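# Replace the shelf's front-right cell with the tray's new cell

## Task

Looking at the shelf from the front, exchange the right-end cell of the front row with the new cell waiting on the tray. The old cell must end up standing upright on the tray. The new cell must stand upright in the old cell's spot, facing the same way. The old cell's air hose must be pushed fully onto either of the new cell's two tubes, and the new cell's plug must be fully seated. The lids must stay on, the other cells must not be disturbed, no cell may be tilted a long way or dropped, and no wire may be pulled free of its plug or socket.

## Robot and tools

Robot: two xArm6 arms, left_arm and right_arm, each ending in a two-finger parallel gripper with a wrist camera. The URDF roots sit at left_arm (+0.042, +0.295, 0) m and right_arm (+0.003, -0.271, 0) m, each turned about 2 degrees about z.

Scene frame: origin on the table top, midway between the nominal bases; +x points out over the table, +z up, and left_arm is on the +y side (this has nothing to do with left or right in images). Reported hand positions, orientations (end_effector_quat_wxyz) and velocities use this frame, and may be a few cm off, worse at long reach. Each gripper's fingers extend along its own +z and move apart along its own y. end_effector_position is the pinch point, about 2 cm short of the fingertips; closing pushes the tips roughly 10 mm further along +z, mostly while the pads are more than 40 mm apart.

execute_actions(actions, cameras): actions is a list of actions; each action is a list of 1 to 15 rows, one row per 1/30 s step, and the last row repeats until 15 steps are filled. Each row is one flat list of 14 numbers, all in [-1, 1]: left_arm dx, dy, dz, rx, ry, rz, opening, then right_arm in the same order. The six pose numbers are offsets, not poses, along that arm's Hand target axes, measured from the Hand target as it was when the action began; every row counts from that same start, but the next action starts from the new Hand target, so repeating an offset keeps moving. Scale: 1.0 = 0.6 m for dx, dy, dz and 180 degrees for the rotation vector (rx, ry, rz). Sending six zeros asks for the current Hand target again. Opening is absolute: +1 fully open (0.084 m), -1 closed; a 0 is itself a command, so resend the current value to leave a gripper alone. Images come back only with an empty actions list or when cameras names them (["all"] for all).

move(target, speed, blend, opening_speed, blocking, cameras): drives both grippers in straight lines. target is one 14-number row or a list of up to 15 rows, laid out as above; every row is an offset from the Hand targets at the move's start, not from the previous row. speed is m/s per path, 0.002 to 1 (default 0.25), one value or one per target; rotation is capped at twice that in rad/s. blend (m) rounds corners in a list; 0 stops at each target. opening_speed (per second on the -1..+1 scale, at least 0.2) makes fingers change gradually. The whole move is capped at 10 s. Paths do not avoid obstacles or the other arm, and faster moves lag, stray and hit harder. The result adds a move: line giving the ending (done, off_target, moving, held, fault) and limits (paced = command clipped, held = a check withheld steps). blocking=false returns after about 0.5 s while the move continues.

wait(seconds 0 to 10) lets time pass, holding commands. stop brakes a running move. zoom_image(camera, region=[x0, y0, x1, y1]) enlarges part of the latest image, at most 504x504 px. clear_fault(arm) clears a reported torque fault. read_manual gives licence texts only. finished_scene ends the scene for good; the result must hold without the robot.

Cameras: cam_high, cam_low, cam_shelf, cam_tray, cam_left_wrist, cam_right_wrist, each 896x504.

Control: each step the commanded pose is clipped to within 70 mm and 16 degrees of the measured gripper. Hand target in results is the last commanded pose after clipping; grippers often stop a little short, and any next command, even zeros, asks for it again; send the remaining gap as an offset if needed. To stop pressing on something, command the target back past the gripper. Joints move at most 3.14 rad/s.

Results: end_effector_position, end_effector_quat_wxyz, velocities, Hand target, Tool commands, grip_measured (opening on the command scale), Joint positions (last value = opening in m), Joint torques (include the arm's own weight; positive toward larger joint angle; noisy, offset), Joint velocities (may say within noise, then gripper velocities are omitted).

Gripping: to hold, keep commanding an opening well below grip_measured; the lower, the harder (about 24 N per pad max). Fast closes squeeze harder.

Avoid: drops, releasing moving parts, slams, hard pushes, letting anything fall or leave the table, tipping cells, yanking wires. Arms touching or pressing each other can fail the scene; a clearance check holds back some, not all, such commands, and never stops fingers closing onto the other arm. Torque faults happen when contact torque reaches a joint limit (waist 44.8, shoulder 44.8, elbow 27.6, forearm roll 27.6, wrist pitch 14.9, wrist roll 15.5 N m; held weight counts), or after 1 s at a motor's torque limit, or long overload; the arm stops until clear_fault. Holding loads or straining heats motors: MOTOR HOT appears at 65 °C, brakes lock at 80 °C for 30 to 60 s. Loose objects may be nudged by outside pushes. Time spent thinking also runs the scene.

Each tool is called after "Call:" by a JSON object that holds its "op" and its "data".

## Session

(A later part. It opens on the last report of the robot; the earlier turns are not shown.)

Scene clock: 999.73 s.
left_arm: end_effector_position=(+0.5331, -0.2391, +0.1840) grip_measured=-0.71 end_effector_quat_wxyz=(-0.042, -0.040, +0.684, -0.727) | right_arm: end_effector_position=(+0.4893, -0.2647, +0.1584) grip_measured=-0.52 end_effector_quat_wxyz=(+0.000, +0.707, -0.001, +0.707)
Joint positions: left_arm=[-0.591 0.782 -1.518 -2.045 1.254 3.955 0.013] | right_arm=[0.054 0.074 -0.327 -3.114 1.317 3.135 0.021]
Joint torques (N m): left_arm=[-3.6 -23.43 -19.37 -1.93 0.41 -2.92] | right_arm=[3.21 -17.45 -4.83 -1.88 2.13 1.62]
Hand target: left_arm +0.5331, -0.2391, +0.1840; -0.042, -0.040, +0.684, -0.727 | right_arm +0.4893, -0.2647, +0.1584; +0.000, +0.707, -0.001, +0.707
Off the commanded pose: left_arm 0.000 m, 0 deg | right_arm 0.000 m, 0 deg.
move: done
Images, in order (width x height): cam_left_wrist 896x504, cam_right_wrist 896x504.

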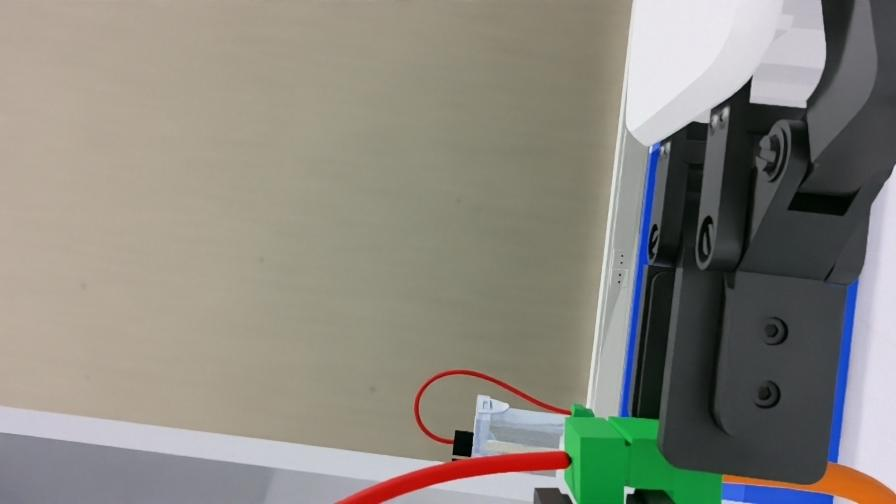

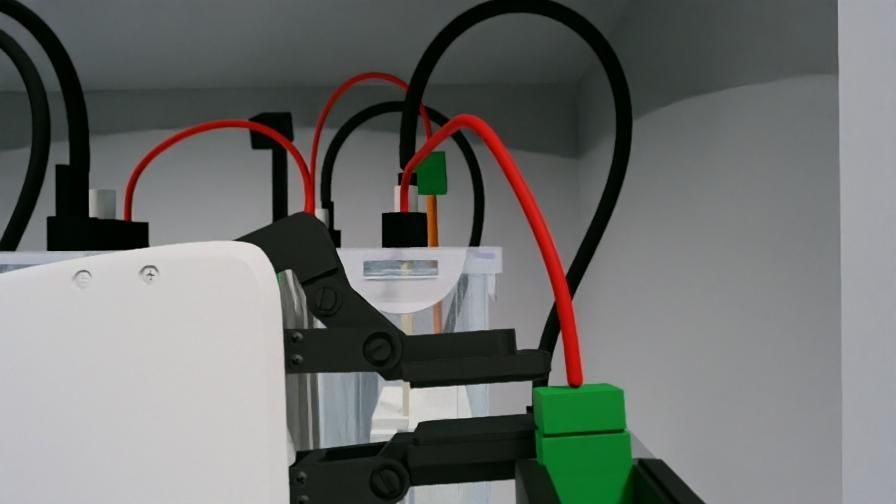

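Call:
{"op": "move", "data": {"target": [[0,0,0.0020,0,0,0,-0.69, 0,0,0,0,0,0,-1],[0,0,0.0020,0,0,0,-0.8, 0,0,0,0,0,0,-1]], "speed": 0.02, "opening_speed": 0.3, "cameras": ["cam_right_wrist","cam_left_wrist"]}}

Call:
{"op": "zoom_image", "data": {"camera": "cam_left_wrist", "region": [520, 404, 720, 504]}}

Call:
{"op": "zoom_image", "data": {"camera": "cam_right_wrist", "region": [460, 340, 720, 504]}}

Scene clock: 1015.17 s.
left_arm: end_effector_position=(+0.5331, -0.2403, +0.1840) grip_measured=-0.81 end_effector_quat_wxyz=(-0.042, -0.040, +0.684, -0.727) | right_arm: end_effector_position=(+0.4893, -0.2647, +0.1584) grip_measured=-0.52 end_effector_quat_wxyz=(+0.000, +0.707, -0.001, +0.707)
Joint positions: left_arm=[-0.593 0.784 -1.522 -2.046 1.253 3.954 0.009] | right_arm=[0.054 0.074 -0.327 -3.114 1.317 3.135 0.021]
Joint torques (N m): left_arm=[-1.89 -26.22 -19.46 -1.93 0.75 -2.87] | right_arm=[2.62 -15.81 -4.89 -1.99 1.81 1.72]
Hand target: left_arm +0.5331, -0.2403, +0.1841; -0.042, -0.040, +0.684, -0.727 | right_arm +0.4893, -0.2647, +0.1584; +0.000, +0.707, -0.001, +0.707
Off the commanded pose: left_arm 0.000 m, 0 deg | right_arm 0.000 m, 0 deg.
move: done
Images, in order (width x height): cam_left_wrist 896x504, cam_right_wrist 896x504.

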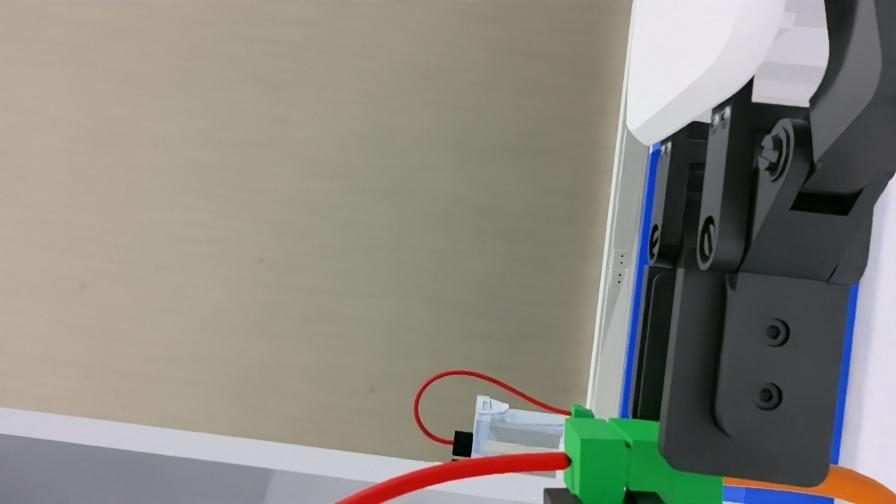

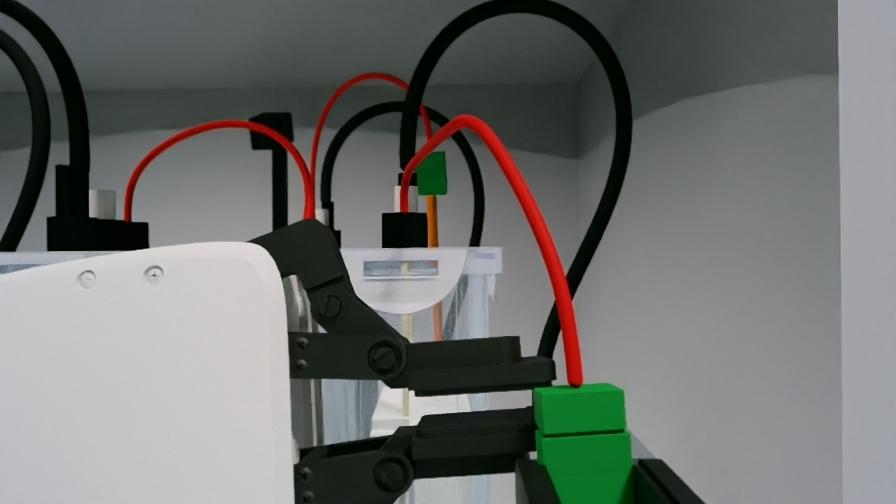

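Scaled by 2.520.

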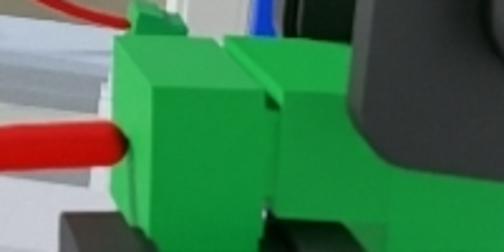

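Scaled by 1.938.

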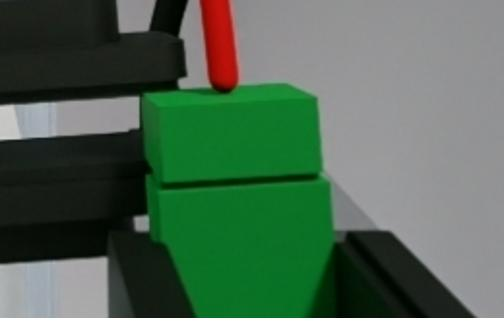

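Call:
{"op": "move", "data": {"target": [[0,0,0,0,0,0,-1, 0,0,0,0,0,0,-1]], "speed": 0.02, "opening_speed": 0.3, "cameras": ["cam_right_wrist","cam_left_wrist"]}}

Call:
{"op": "zoom_image", "data": {"camera": "cam_left_wrist", "region": [520, 404, 720, 504]}}

Call:
{"op": "zoom_image", "data": {"camera": "cam_right_wrist", "region": [460, 340, 720, 504]}}

Scene clock: 1023.93 s.
left_arm: end_effector_position=(+0.5331, -0.2403, +0.1841) grip_measured=-0.82 end_effector_quat_wxyz=(-0.042, -0.040, +0.684, -0.727) | right_arm: end_effector_position=(+0.4893, -0.2647, +0.1584) grip_measured=-0.52 end_effector_quat_wxyz=(+0.000, +0.707, -0.001, +0.707)
Joint positions: left_arm=[-0.593 0.784 -1.522 -2.046 1.253 3.954 0.008] | right_arm=[0.054 0.074 -0.327 -3.114 1.317 3.135 0.021]
Joint torques (N m): left_arm=[5.22 -34.82 -19.34 -1.86 2.9 -2.86] | right_arm=[2.56 -6.01 -4.76 -1.88 0.23 1.63]
Hand target: left_arm +0.5331, -0.2403, +0.1841; -0.042, -0.040, +0.684, -0.727 | right_arm +0.4893, -0.2647, +0.1584; +0.000, +0.707, -0.001, +0.707
Off the commanded pose: left_arm 0.000 m, 0 deg | right_arm 0.000 m, 0 deg.
move: done
Images, in order (width x height): cam_left_wrist 896x504, cam_right_wrist 896x504.

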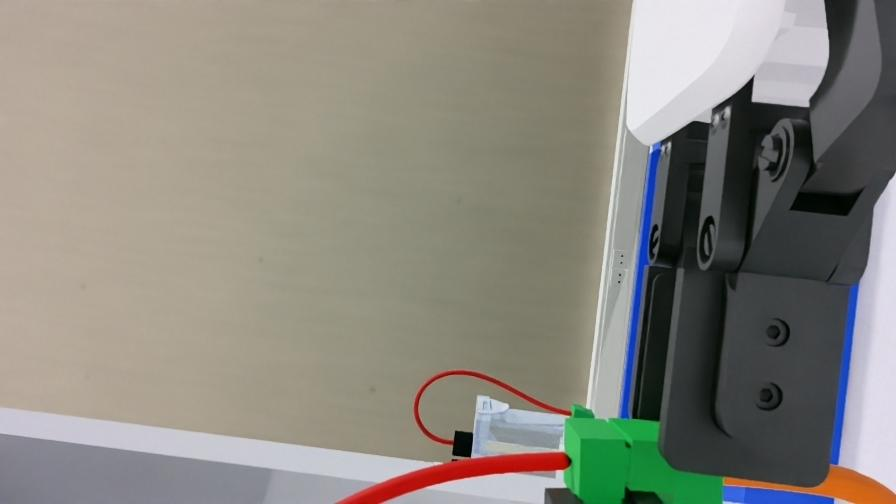

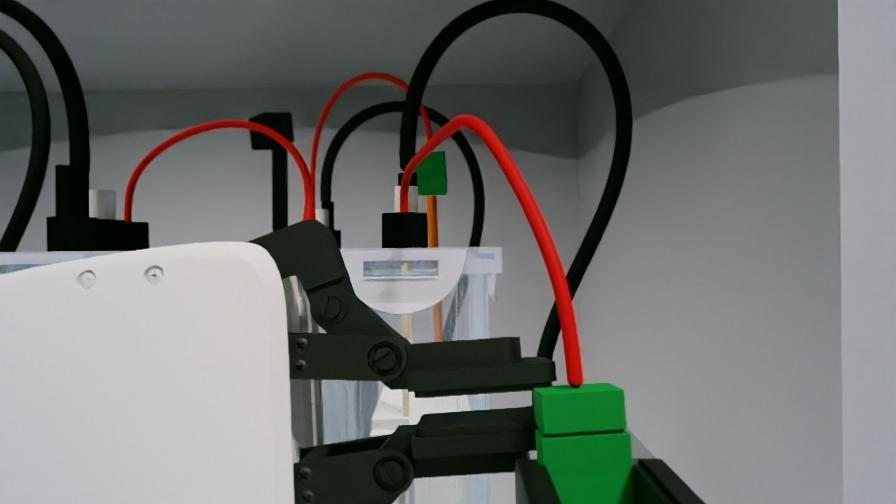

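Scaled by 2.520.

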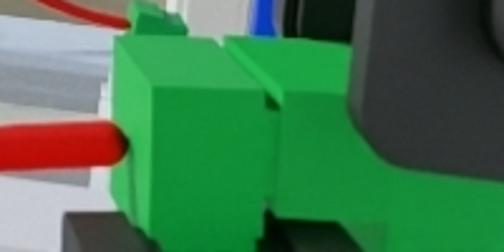

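Scaled by 1.938.

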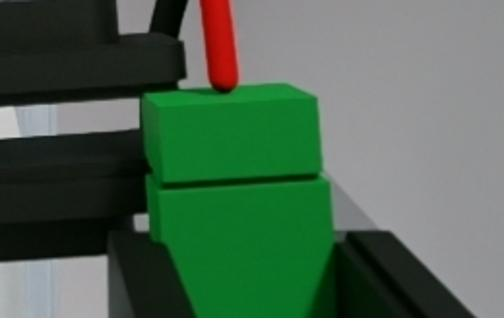

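Call:
{"op": "move", "data": {"target": [[0,-0.005,0,0,0,0,-1, 0,0,0,0,0,0,-1]], "speed": 0.01, "cameras": ["cam_right_wrist","cam_left_wrist"]}}

Call:
{"op": "zoom_image", "data": {"camera": "cam_left_wrist", "region": [520, 404, 720, 504]}}

Call:
{"op": "zoom_image", "data": {"camera": "cam_right_wrist", "region": [460, 340, 720, 504]}}

Scene clock: 1030.63 s.
left_arm: end_effector_position=(+0.5334, -0.2402, +0.1869) grip_measured=-0.82 end_effector_quat_wxyz=(-0.042, -0.040, +0.684, -0.727) | right_arm: end_effector_position=(+0.4893, -0.2647, +0.1585) grip_measured=-0.52 end_effector_quat_wxyz=(+0.000, +0.707, -0.001, +0.707)
Joint positions: left_arm=[-0.593 0.778 -1.521 -2.045 1.251 3.949 0.008] | right_arm=[0.054 0.074 -0.327 -3.114 1.317 3.135 0.021]
Joint torques (N m): left_arm=[10.79 -43.04 -24.68 -1.88 2.2 -3.16] | right_arm=[2.31 -6.19 -3.03 -0.56 -1.33 1.65]
Hand target: left_arm +0.5335, -0.2401, +0.1871; -0.042, -0.040, +0.684, -0.727 | right_arm +0.4893, -0.2647, +0.1584; +0.000, +0.707, -0.001, +0.707
Off the commanded pose: left_arm 0.000 m, 0 deg | right_arm 0.000 m, 0 deg.
move: done
Images, in order (width x height): cam_left_wrist 896x504, cam_right_wrist 896x504.

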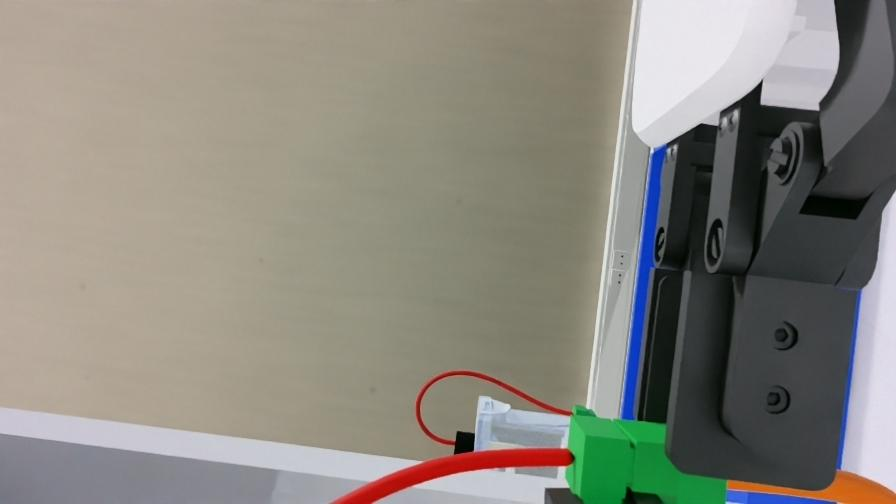

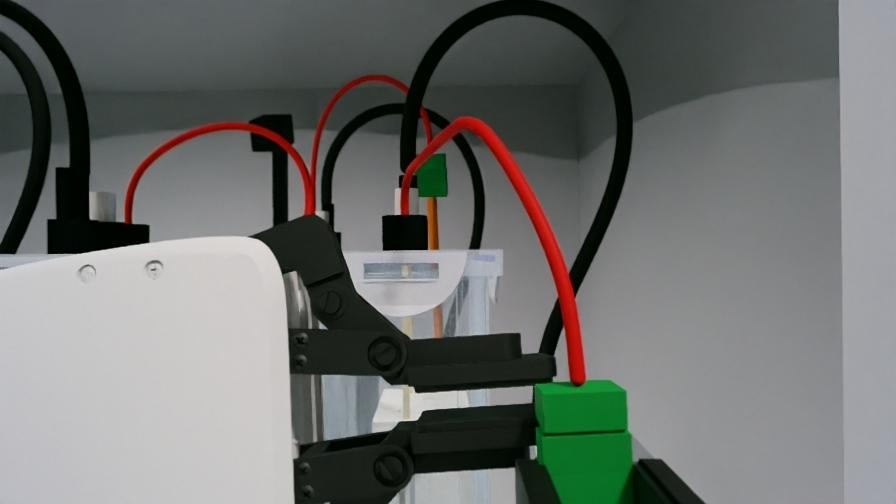

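Scaled by 2.520.

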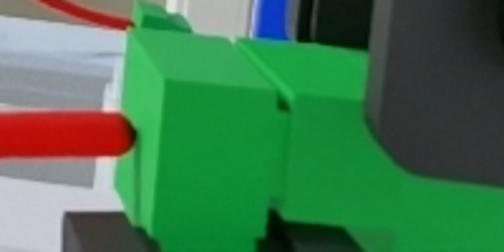

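Scaled by 1.938.

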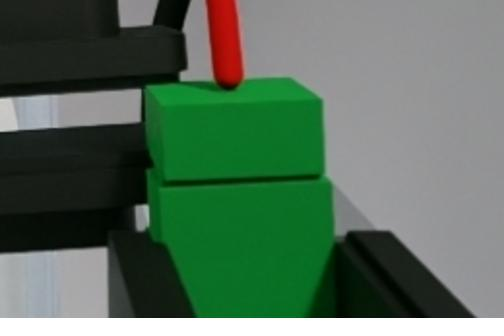

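Call:
{"op": "move", "data": {"target": [[0,-0.004,0,0,0,0,-1, 0,0,0,0,0,0,-1]], "speed": 0.01, "cameras": ["cam_right_wrist","cam_left_wrist"]}}

Call:
{"op": "zoom_image", "data": {"camera": "cam_left_wrist", "region": [520, 404, 720, 504]}}

Call:
{"op": "zoom_image", "data": {"camera": "cam_right_wrist", "region": [460, 340, 720, 504]}}

Scene clock: 1039.00 s.
left_arm: end_effector_position=(+0.5341, -0.2398, +0.1897) grip_measured=-1.00 end_effector_quat_wxyz=(-0.042, -0.040, +0.684, -0.727) | right_arm: end_effector_position=(+0.4891, -0.2648, +0.1580) grip_measured=-0.52 end_effector_quat_wxyz=(+0.000, +0.708, -0.001, +0.706)
Joint positions: left_arm=[-0.592 0.773 -1.52 -2.043 1.249 3.946 0] | right_arm=[0.054 0.074 -0.326 -3.114 1.316 3.135 0.021]
Joint torques (N m): left_arm=[-5.81 -32.24 -13.73 1.74 0.75 -2.94] | right_arm=[1.9 -7.7 -11.96 0.52 3.01 1.54]
Hand target: left_arm +0.5338, -0.2400, +0.1895; -0.042, -0.040, +0.684, -0.727 | right_arm +0.4893, -0.2647, +0.1584; +0.000, +0.707, -0.001, +0.707
Off the commanded pose: left_arm 0.000 m, 0 deg | right_arm 0.000 m, 0 deg.
move: done
Images, in order (width x height): cam_left_wrist 896x504, cam_right_wrist 896x504.

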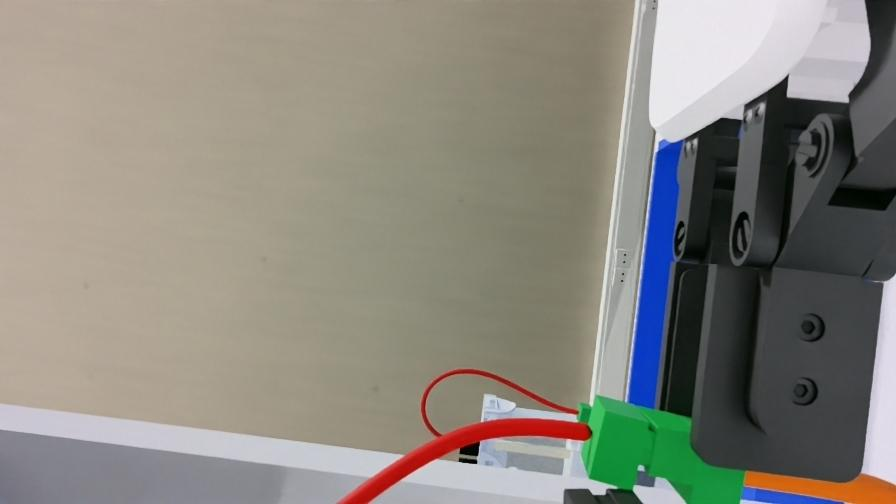

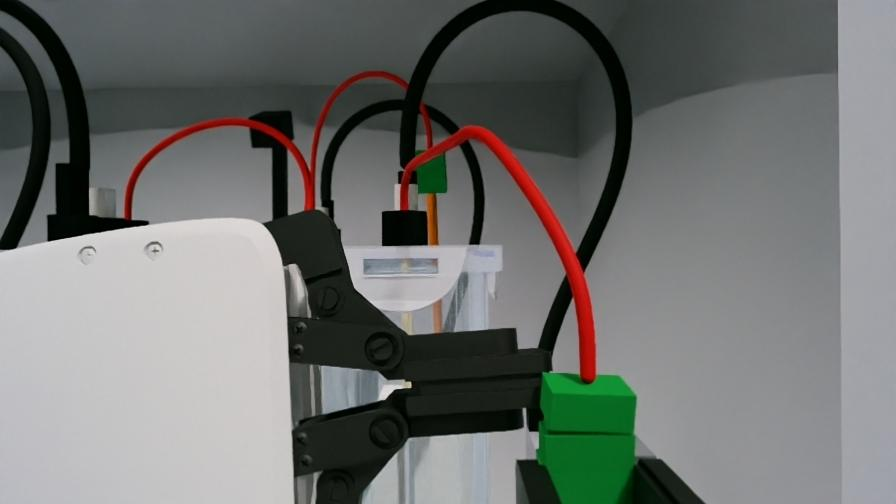

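Scaled by 2.520.

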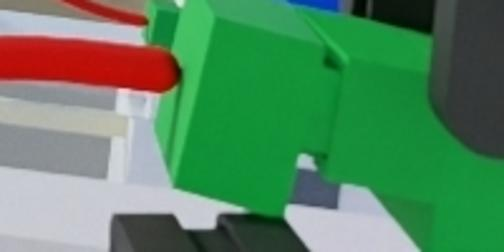

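Scaled by 1.938.

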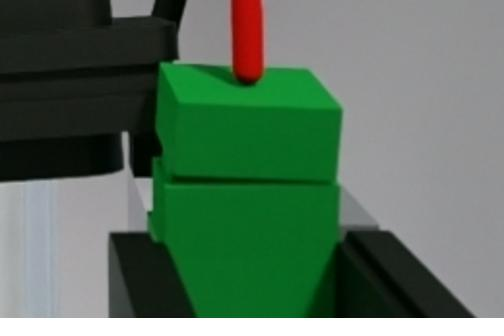

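Call:
{"op": "move", "data": {"target": [[0,0,-0.1333,0,0,0,-1, 0,0,0,0,0,0,-1],[0.0520,-0.0272,-0.1230,-0.0151,-0.0143,-0.4116,-0.33, 0,0,0,0,0,0,-1],[0.0478,-0.0178,-0.0567,-0.0151,-0.0143,-0.4116,-0.33, 0,0,0,0,0,0,-1]], "speed": [0.12,0.3,0.12], "cameras": ["cam_right_wrist","cam_left_wrist"]}}

Call:
{"op": "zoom_image", "data": {"camera": "cam_right_wrist", "region": [460, 340, 720, 504]}}

Scene clock: 1148.97 s.
left_arm: end_effector_position=(+0.5065, -0.2052, +0.2013) grip_measured=-0.35 end_effector_quat_wxyz=(+0.458, +0.458, -0.539, +0.539) | right_arm: end_effector_position=(+0.4893, -0.2647, +0.1584) grip_measured=-0.52 end_effector_quat_wxyz=(+0.000, +0.707, -0.001, +0.707)
Joint positions: left_arm=[-0.566 0.602 -1.313 -1.993 1.232 2.665 0.029] | right_arm=[0.054 0.074 -0.327 -3.114 1.317 3.135 0.021]
Joint torques (N m): left_arm=[-3.62 -21.13 -19.2 -1.83 0.27 -2.73] | right_arm=[1.53 -6.44 -4.82 1.56 1.38 1.61]
Hand target: left_arm +0.5065, -0.2052, +0.2013; +0.458, +0.458, -0.539, +0.539 | right_arm +0.4893, -0.2647, +0.1584; +0.000, +0.707, -0.001, +0.707
Off the commanded pose: left_arm 0.000 m, 0 deg | right_arm 0.000 m, 0 deg.
move: done
Images, in order (width x height): cam_left_wrist 896x504, cam_right_wrist 896x504.

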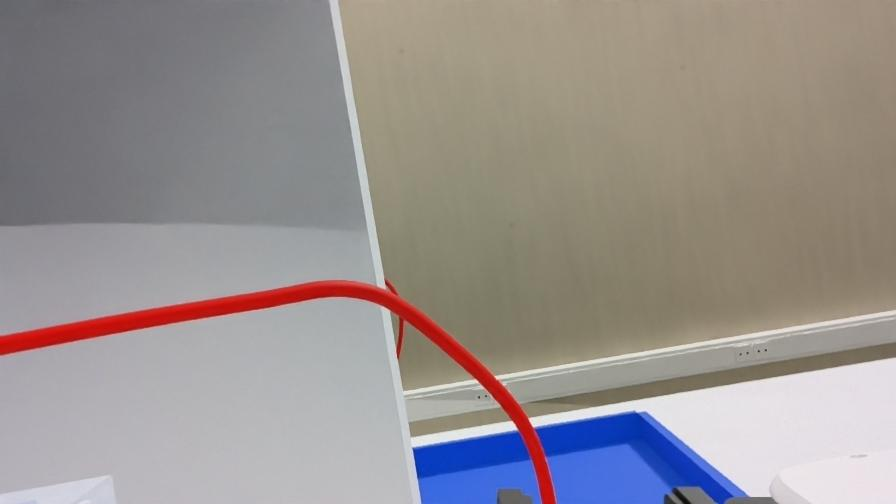

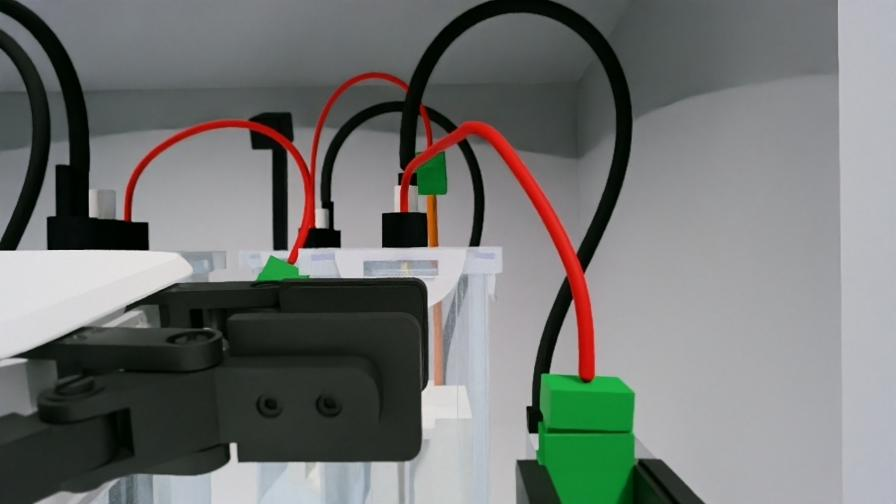

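Scaled by 1.938.

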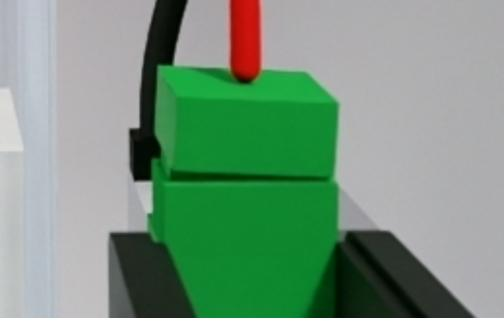

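Call:
{"op": "move", "data": {"target": [[0,0,0.095,0,0,0,-0.33, 0,0,0,0,0,0,-1],[0,0,0.095,0,0,0,-1, 0,0,0,0,0,0,-1]], "speed": 0.06, "opening_speed": 0.4, "cameras": ["cam_right_wrist","cam_left_wrist"]}}

Call:
{"op": "zoom_image", "data": {"camera": "cam_right_wrist", "region": [460, 340, 720, 504]}}

Scene clock: 1160.23 s.
left_arm: end_effector_position=(+0.5065, -0.2622, +0.2013) grip_measured=-0.67 end_effector_quat_wxyz=(+0.458, +0.458, -0.539, +0.539) | right_arm: end_effector_position=(+0.4893, -0.2647, +0.1583) grip_measured=-0.52 end_effector_quat_wxyz=(+0.000, +0.707, -0.001, +0.707)
Joint positions: left_arm=[-0.663 0.692 -1.465 -2.054 1.146 2.636 0.015] | right_arm=[0.054 0.074 -0.327 -3.114 1.317 3.135 0.021]
Joint torques (N m): left_arm=[-3.78 -22.97 -8.79 3.2 1.1 -2.79] | right_arm=[1.27 -18.05 -15.77 2.56 4.41 1.57]
Hand target: left_arm +0.5065, -0.2622, +0.2013; +0.458, +0.458, -0.539, +0.539 | right_arm +0.4893, -0.2647, +0.1584; +0.000, +0.707, -0.001, +0.707
Off the commanded pose: left_arm 0.000 m, 0 deg | right_arm 0.000 m, 0 deg.
move: done
Images, in order (width x height): cam_left_wrist 896x504, cam_right_wrist 896x504.

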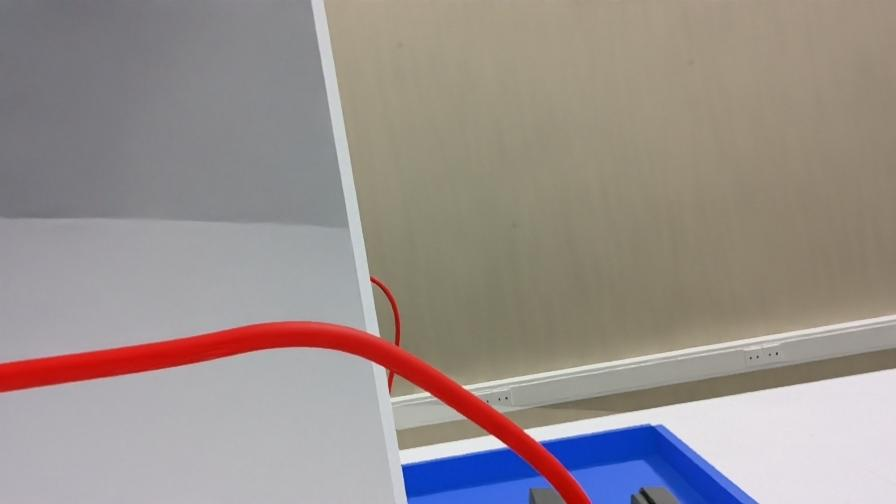

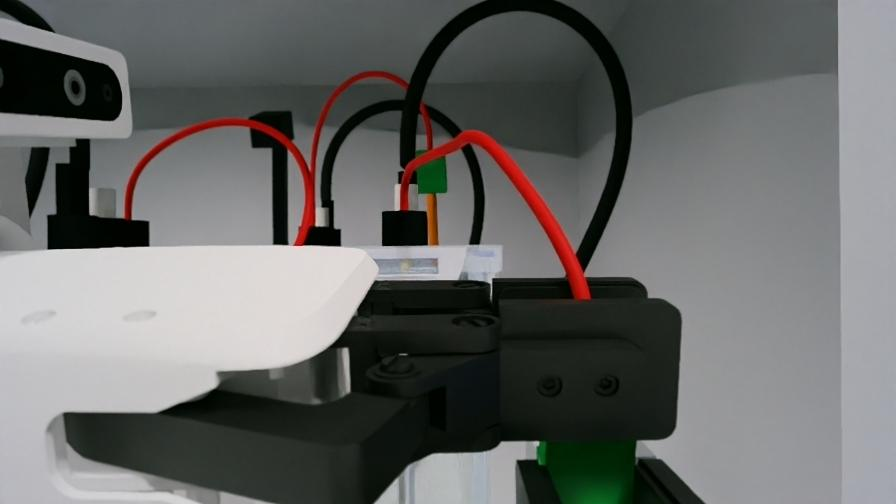

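Scaled by 1.938.

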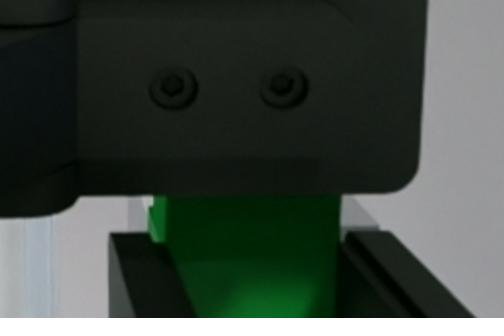

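Call:
{"op": "move", "data": {"target": [[0,0,0,0,0,0,-1, 0,0,0,0,0,0,-0.35],[0,0,0,0,0,0,-1, 0,0,0.0225,0,0,0,-0.35],[0,0,0,0,0,0,-1, 0,0,0.0225,0,0,0,-1]], "speed": 0.05, "cameras": ["cam_right_wrist","cam_left_wrist"]}}

Call:
{"op": "zoom_image", "data": {"camera": "cam_right_wrist", "region": [460, 340, 720, 504]}}

Scene clock: 1170.43 s.
left_arm: end_effector_position=(+0.5065, -0.2622, +0.2013) grip_measured=-0.67 end_effector_quat_wxyz=(+0.458, +0.458, -0.539, +0.539) | right_arm: end_effector_position=(+0.5028, -0.2648, +0.1584) grip_measured=-0.51 end_effector_quat_wxyz=(+0.000, +0.707, -0.001, +0.707)
Joint positions: left_arm=[-0.663 0.692 -1.465 -2.054 1.146 2.636 0.015] | right_arm=[0.052 0.105 -0.373 -3.115 1.302 3.135 0.022]
Joint torques (N m): left_arm=[4.3 -32.82 -19.33 -1.47 2.67 -2.11] | right_arm=[-5.1 -6.14 -10.39 -1.73 0.65 0.66]
Hand target: left_arm +0.5065, -0.2622, +0.2013; +0.458, +0.458, -0.539, +0.539 | right_arm +0.5028, -0.2648, +0.1584; +0.000, +0.707, -0.001, +0.707
Off the commanded pose: left_arm 0.000 m, 0 deg | right_arm 0.000 m, 0 deg.
move: done
Images, in order (width x height): cam_left_wrist 896x504, cam_right_wrist 896x504.

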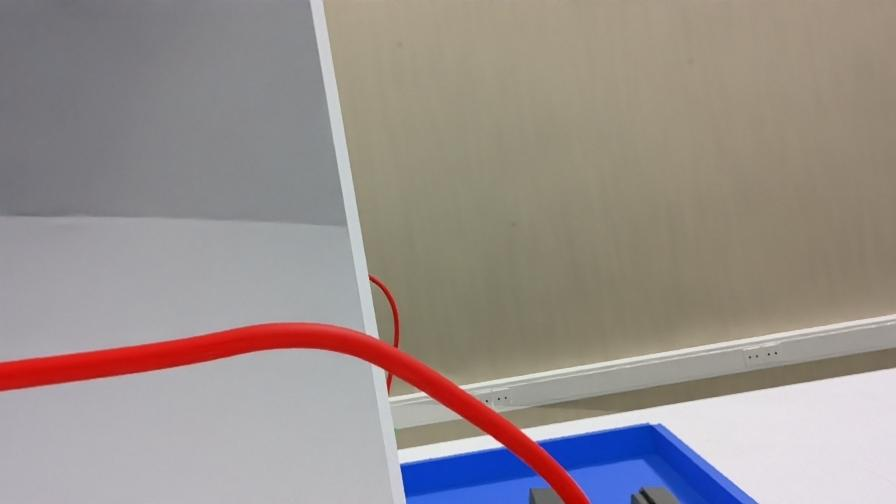

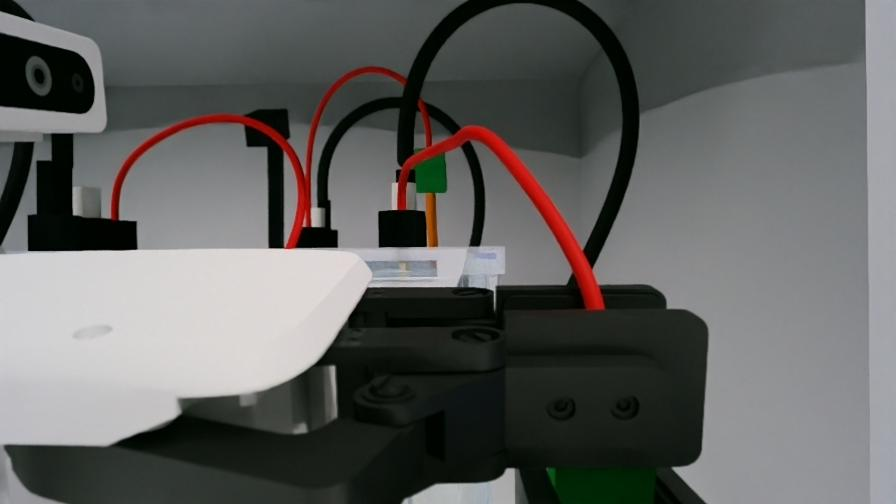

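Scaled by 1.938.

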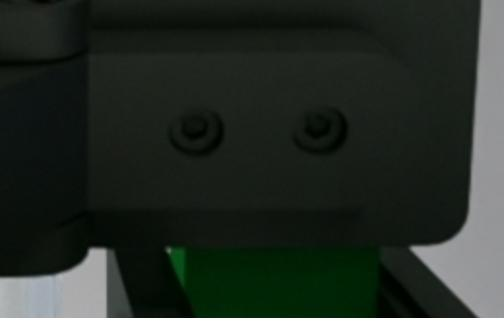

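Call:
{"op": "move", "data": {"target": [[0.0025,0,0,0,0,0,-1, 0,0,0,0,0,0,-1],[0.0025,0.0015,0,0,0,0.0222,-1, 0,0,0,0,0,0,-1],[0.0025,-0.0015,0,0,0,-0.0222,-1, 0,0,0,0,0,0,-1],[0.0033,0,-0.0015,0,0.0222,0,-1, 0,0,0,0,0,0,-1],[0.0033,0,0.0015,0,-0.0222,0,-1, 0,0,0,0,0,0,-1],[0.0042,0,0,0,0,0,-1, 0,0,0,0,0,0,-1]], "speed": 0.03, "cameras": ["cam_right_wrist","cam_left_wrist"]}}

Call:
{"op": "zoom_image", "data": {"camera": "cam_right_wrist", "region": [460, 340, 720, 504]}}

Scene clock: 1190.97 s.
left_arm: end_effector_position=(+0.5056, -0.2622, +0.2027) grip_measured=-0.67 end_effector_quat_wxyz=(-0.444, -0.444, +0.550, -0.551) end_effector_velocity=(+0.000, +0.000, +0.000) end_effector_angular_velocity=(+0.000, +0.005, -0.001) | right_arm: end_effector_position=(+0.5028, -0.2648, +0.1584) grip_measured=-0.51 end_effector_quat_wxyz=(+0.000, +0.707, -0.001, +0.707)
Joint positions: left_arm=[-0.664 0.687 -1.461 -2.054 1.145 2.688 0.015] | right_arm=[0.052 0.105 -0.373 -3.115 1.302 3.135 0.022]
Joint velocities: left_arm=[0 -0.001 0 0.001 0.001 -0.006 0] | right_arm=[within noise]
Joint torques (N m): left_arm=[-4.85 -39.38 -23.97 -2.01 6.13 -2.74] | right_arm=[-4.93 -5.98 -2.56 2.54 -1.6 -2.66]
Hand target: left_arm +0.5056, -0.2622, +0.2027; -0.444, -0.444, +0.550, -0.550 (not the last commanded pose) | right_arm +0.5028, -0.2648, +0.1584; +0.000, +0.707, -0.001, +0.707
Off the commanded pose: left_arm 0.001 m, 3 deg | right_arm 0.000 m, 0 deg.
move: held (left_arm; a check stopped the path); path passed 1 of 6 targets; limits=held
pose unreachable (left arm): on one or more control steps of this call, first in action 0 (counted from 0), this arm could not follow its commanded pose, so it was not sent that pose on those steps. It may still have moved: this result reports where it is.
cause: moving toward the commanded pose would bring a part of the arm too close to another arm (a part of this arm just beyond joint 6 (wrist roll) and the right arm's gripper, 5 mm apart when this arm was first held).
Images, in order (width x height): cam_left_wrist 896x504, cam_right_wrist 896x504.

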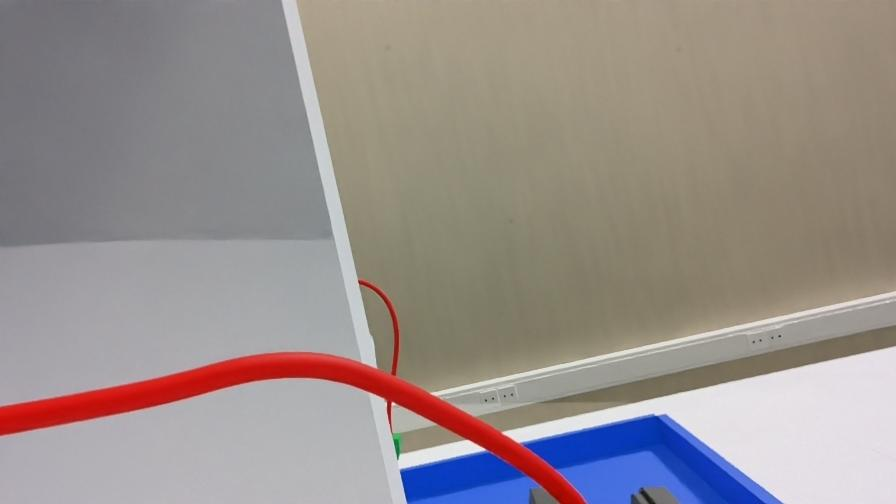

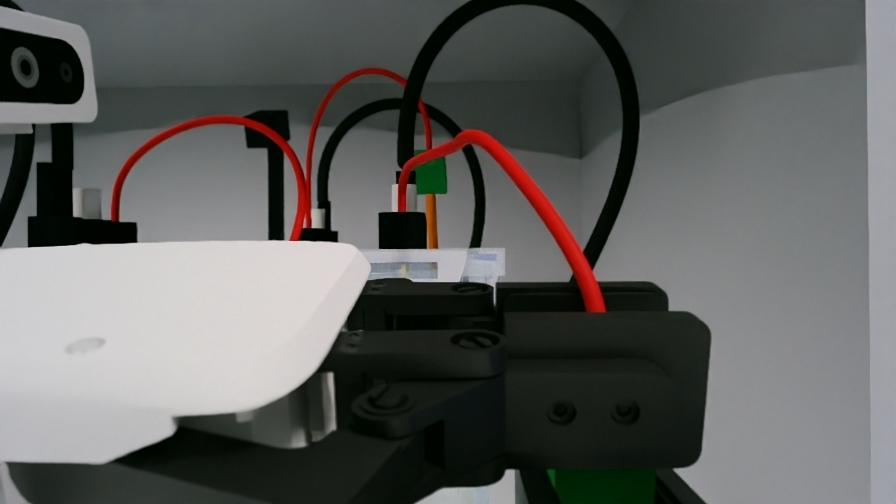

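Scaled by 1.938.

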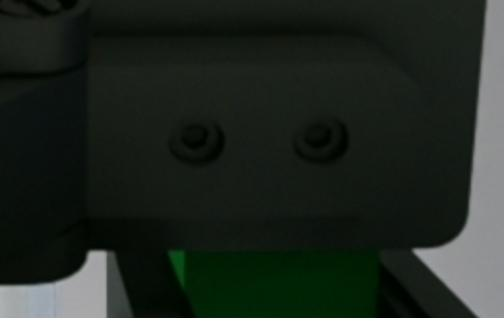

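Call:
{"op": "move", "data": {"target": [[0.0033,-0.002,0,0,0,-0.035,-1, 0,0,0,0,0,0,-1],[0.0042,-0.001,-0.0015,0,0.02,-0.018,-1, 0,0,0,0,0,0,-1],[0.005,-0.001,0.0015,0,-0.02,-0.018,-1, 0,0,0,0,0,0,-1],[0.0058,-0.001,0,0,0,-0.018,-1, 0,0,0,0,0,0,-1]], "speed": 0.03, "cameras": ["cam_right_wrist"]}}

Call:
{"op": "zoom_image", "data": {"camera": "cam_right_wrist", "region": [460, 340, 720, 504]}}

Scene clock: 1202.93 s.
left_arm: end_effector_position=(+0.5055, -0.2622, +0.2062) grip_measured=-0.67 end_effector_quat_wxyz=(+0.459, +0.459, -0.537, +0.538) | right_arm: end_effector_position=(+0.5028, -0.2648, +0.1584) grip_measured=-0.51 end_effector_quat_wxyz=(+0.000, +0.707, -0.001, +0.707)
Joint positions: left_arm=[-0.665 0.68 -1.459 -2.052 1.142 2.625 0.015] | right_arm=[0.052 0.105 -0.373 -3.115 1.302 3.135 0.022]
Joint torques (N m): left_arm=[0.26 -31.9 -27.4 -2.43 7.25 2.71] | right_arm=[4.71 -6.41 -3.03 -2.77 -0.47 -1.82]
Hand target: left_arm +0.5054, -0.2622, +0.2062; +0.459, +0.459, -0.537, +0.538 | right_arm +0.5028, -0.2648, +0.1584; +0.000, +0.707, -0.001, +0.707
Off the commanded pose: left_arm 0.000 m, 0 deg | right_arm 0.000 m, 0 deg.
move: done
Images, in order (width x height): cam_right_wrist 896x504.

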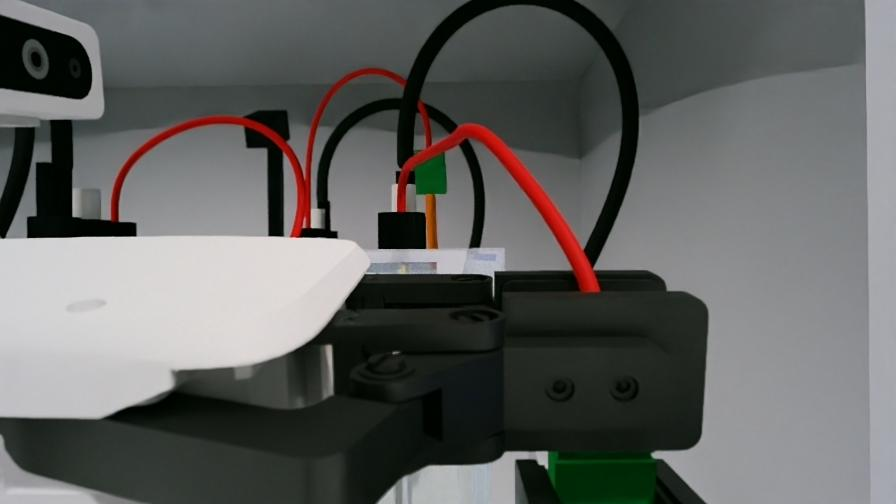

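Scaled by 1.938.

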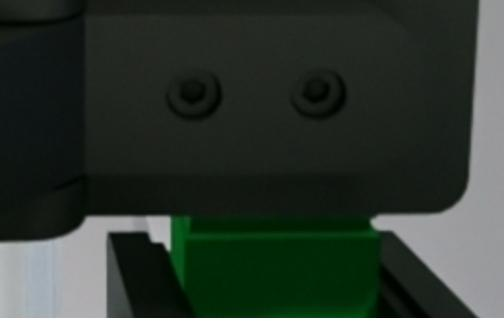

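Call:
{"op": "zoom_image", "data": {"camera": "cam_right_wrist", "region": [520, 430, 680, 504]}}

Scaled by 3.150.

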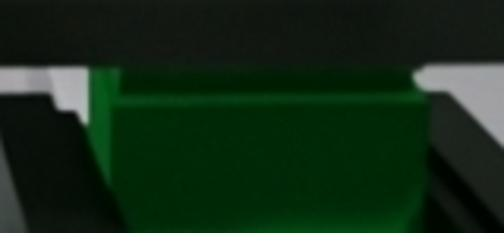

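Call:
{"op": "execute_actions", "data": {"actions": [], "cameras": ["cam_tray","cam_shelf","cam_low"]}}

Call:
{"op": "zoom_image", "data": {"camera": "cam_low", "region": [500, 210, 660, 300]}}

Call:
{"op": "zoom_image", "data": {"camera": "cam_tray", "region": [70, 230, 190, 350]}}

Scene clock: 1215.63 s.
left_arm: end_effector_position=(+0.5055, -0.2622, +0.2062) grip_measured=-0.67 end_effector_quat_wxyz=(+0.459, +0.459, -0.537, +0.538) | right_arm: end_effector_position=(+0.5028, -0.2648, +0.1584) grip_measured=-0.51 end_effector_quat_wxyz=(+0.000, +0.707, -0.001, +0.707)
Joint positions: left_arm=[-0.665 0.68 -1.459 -2.052 1.142 2.625 0.015] | right_arm=[0.052 0.105 -0.373 -3.115 1.302 3.135 0.022]
Joint velocities: within noise
Joint torques (N m): left_arm=[-0.62 -32.76 -27.42 -2.59 7.38 2.63] | right_arm=[4.69 -6.06 -2.9 -2.81 -1.6 -1.58]
Hand target: left_arm +0.5054, -0.2622, +0.2062; +0.459, +0.459, -0.537, +0.538 | right_arm +0.5028, -0.2648, +0.1584; +0.000, +0.707, -0.001, +0.707
Tool commands: left_gripper/opening=-1.0 right_gripper/opening=-1.0
Off the commanded pose: left_arm 0.000 m, 0 deg | right_arm 0.000 m, 0 deg.
Images, in order (width x height): cam_low 896x504, cam_shelf 896x504, cam_tray 896x504.

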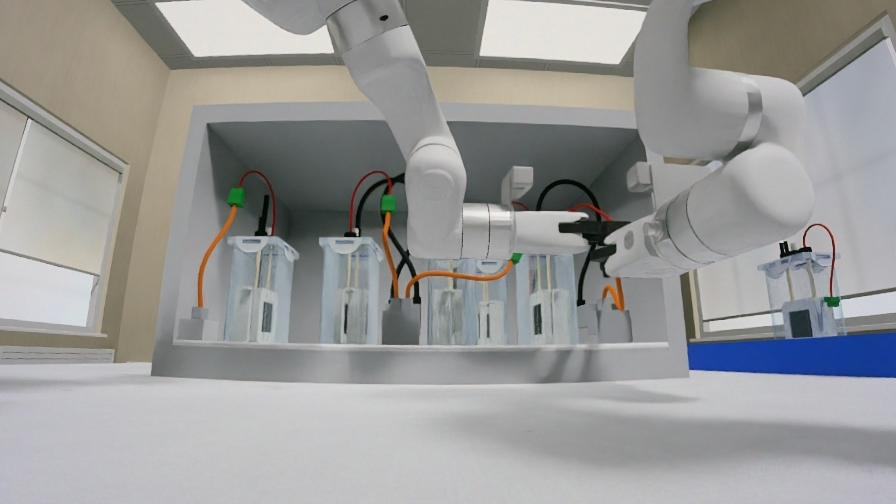

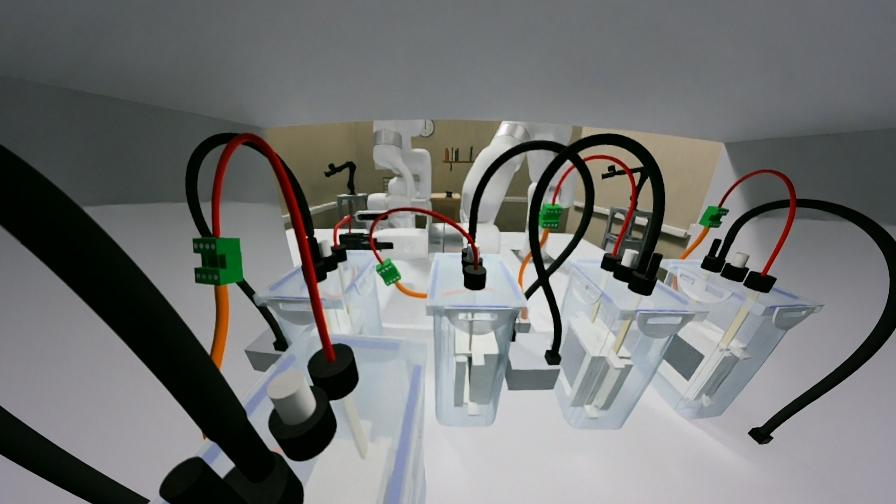

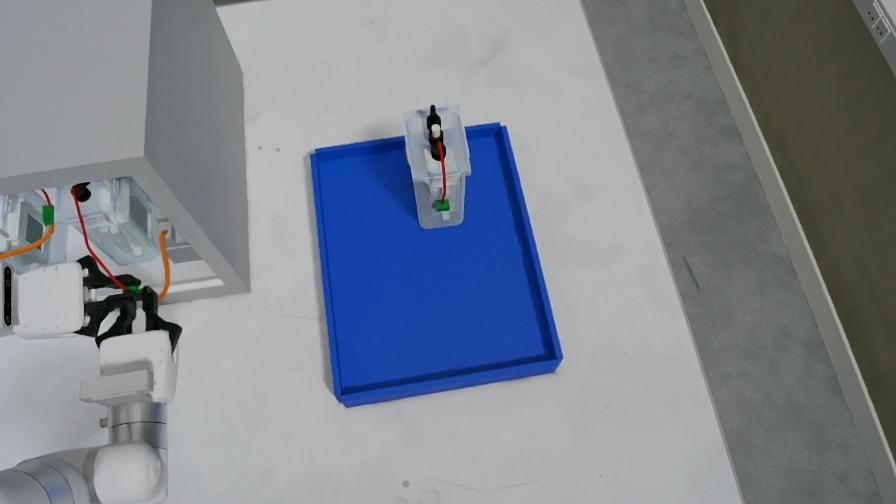

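Scaled by 3.150.

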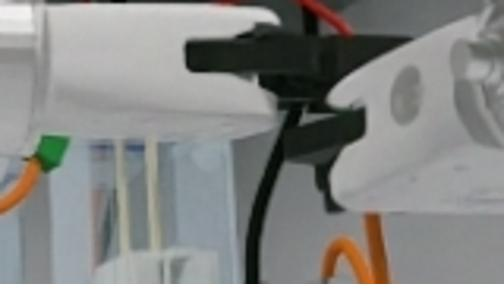

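Scaled by 4.200.

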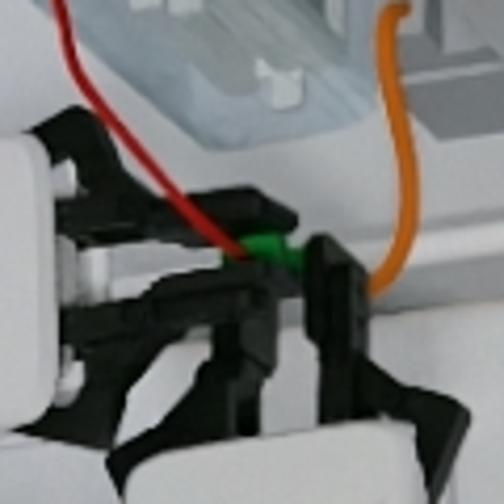

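Call:
{"op": "move", "data": {"target": [[0,0,0,0,0,0,-0.33, 0,0,0,0,0,0,-1],[0,0,-0.1,0,0,0,-0.33, 0,0,0,0,0,0,-1]], "speed": 0.1, "opening_speed": 0.5, "cameras": ["cam_right_wrist"]}}

Call:
{"op": "zoom_image", "data": {"camera": "cam_right_wrist", "region": [460, 340, 720, 504]}}

Scene clock: 1222.77 s.
left_arm: end_effector_position=(+0.5054, -0.2022, +0.2062) grip_measured=-0.35 end_effector_quat_wxyz=(+0.459, +0.459, -0.537, +0.538) | right_arm: end_effector_position=(+0.5028, -0.2648, +0.1584) grip_measured=-0.51 end_effector_quat_wxyz=(+0.000, +0.707, -0.001, +0.707)
Joint positions: left_arm=[-0.563 0.585 -1.3 -1.989 1.232 2.655 0.029] | right_arm=[0.052 0.105 -0.373 -3.115 1.302 3.135 0.022]
Joint torques (N m): left_arm=[4.28 -30.87 -15.25 0.99 3.26 2.8] | right_arm=[4.76 -17.2 -10.45 -0.58 2.47 -0.61]
Hand target: left_arm +0.5054, -0.2022, +0.2062; +0.459, +0.459, -0.537, +0.538 | right_arm +0.5028, -0.2648, +0.1584; +0.000, +0.707, -0.001, +0.707
Off the commanded pose: left_arm 0.000 m, 0 deg | right_arm 0.000 m, 0 deg.
move: done
Images, in order (width x height): cam_right_wrist 896x504.

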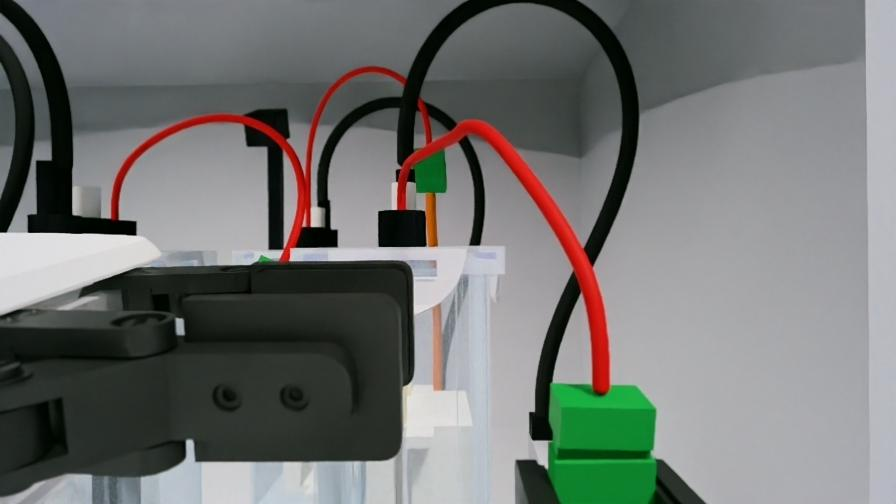

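Scaled by 1.938.

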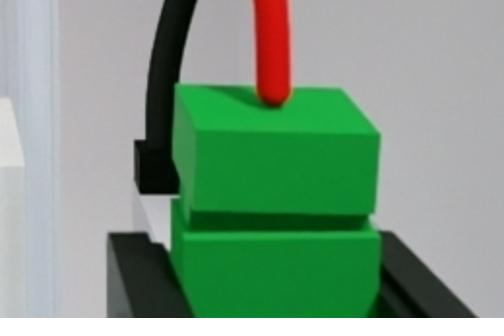

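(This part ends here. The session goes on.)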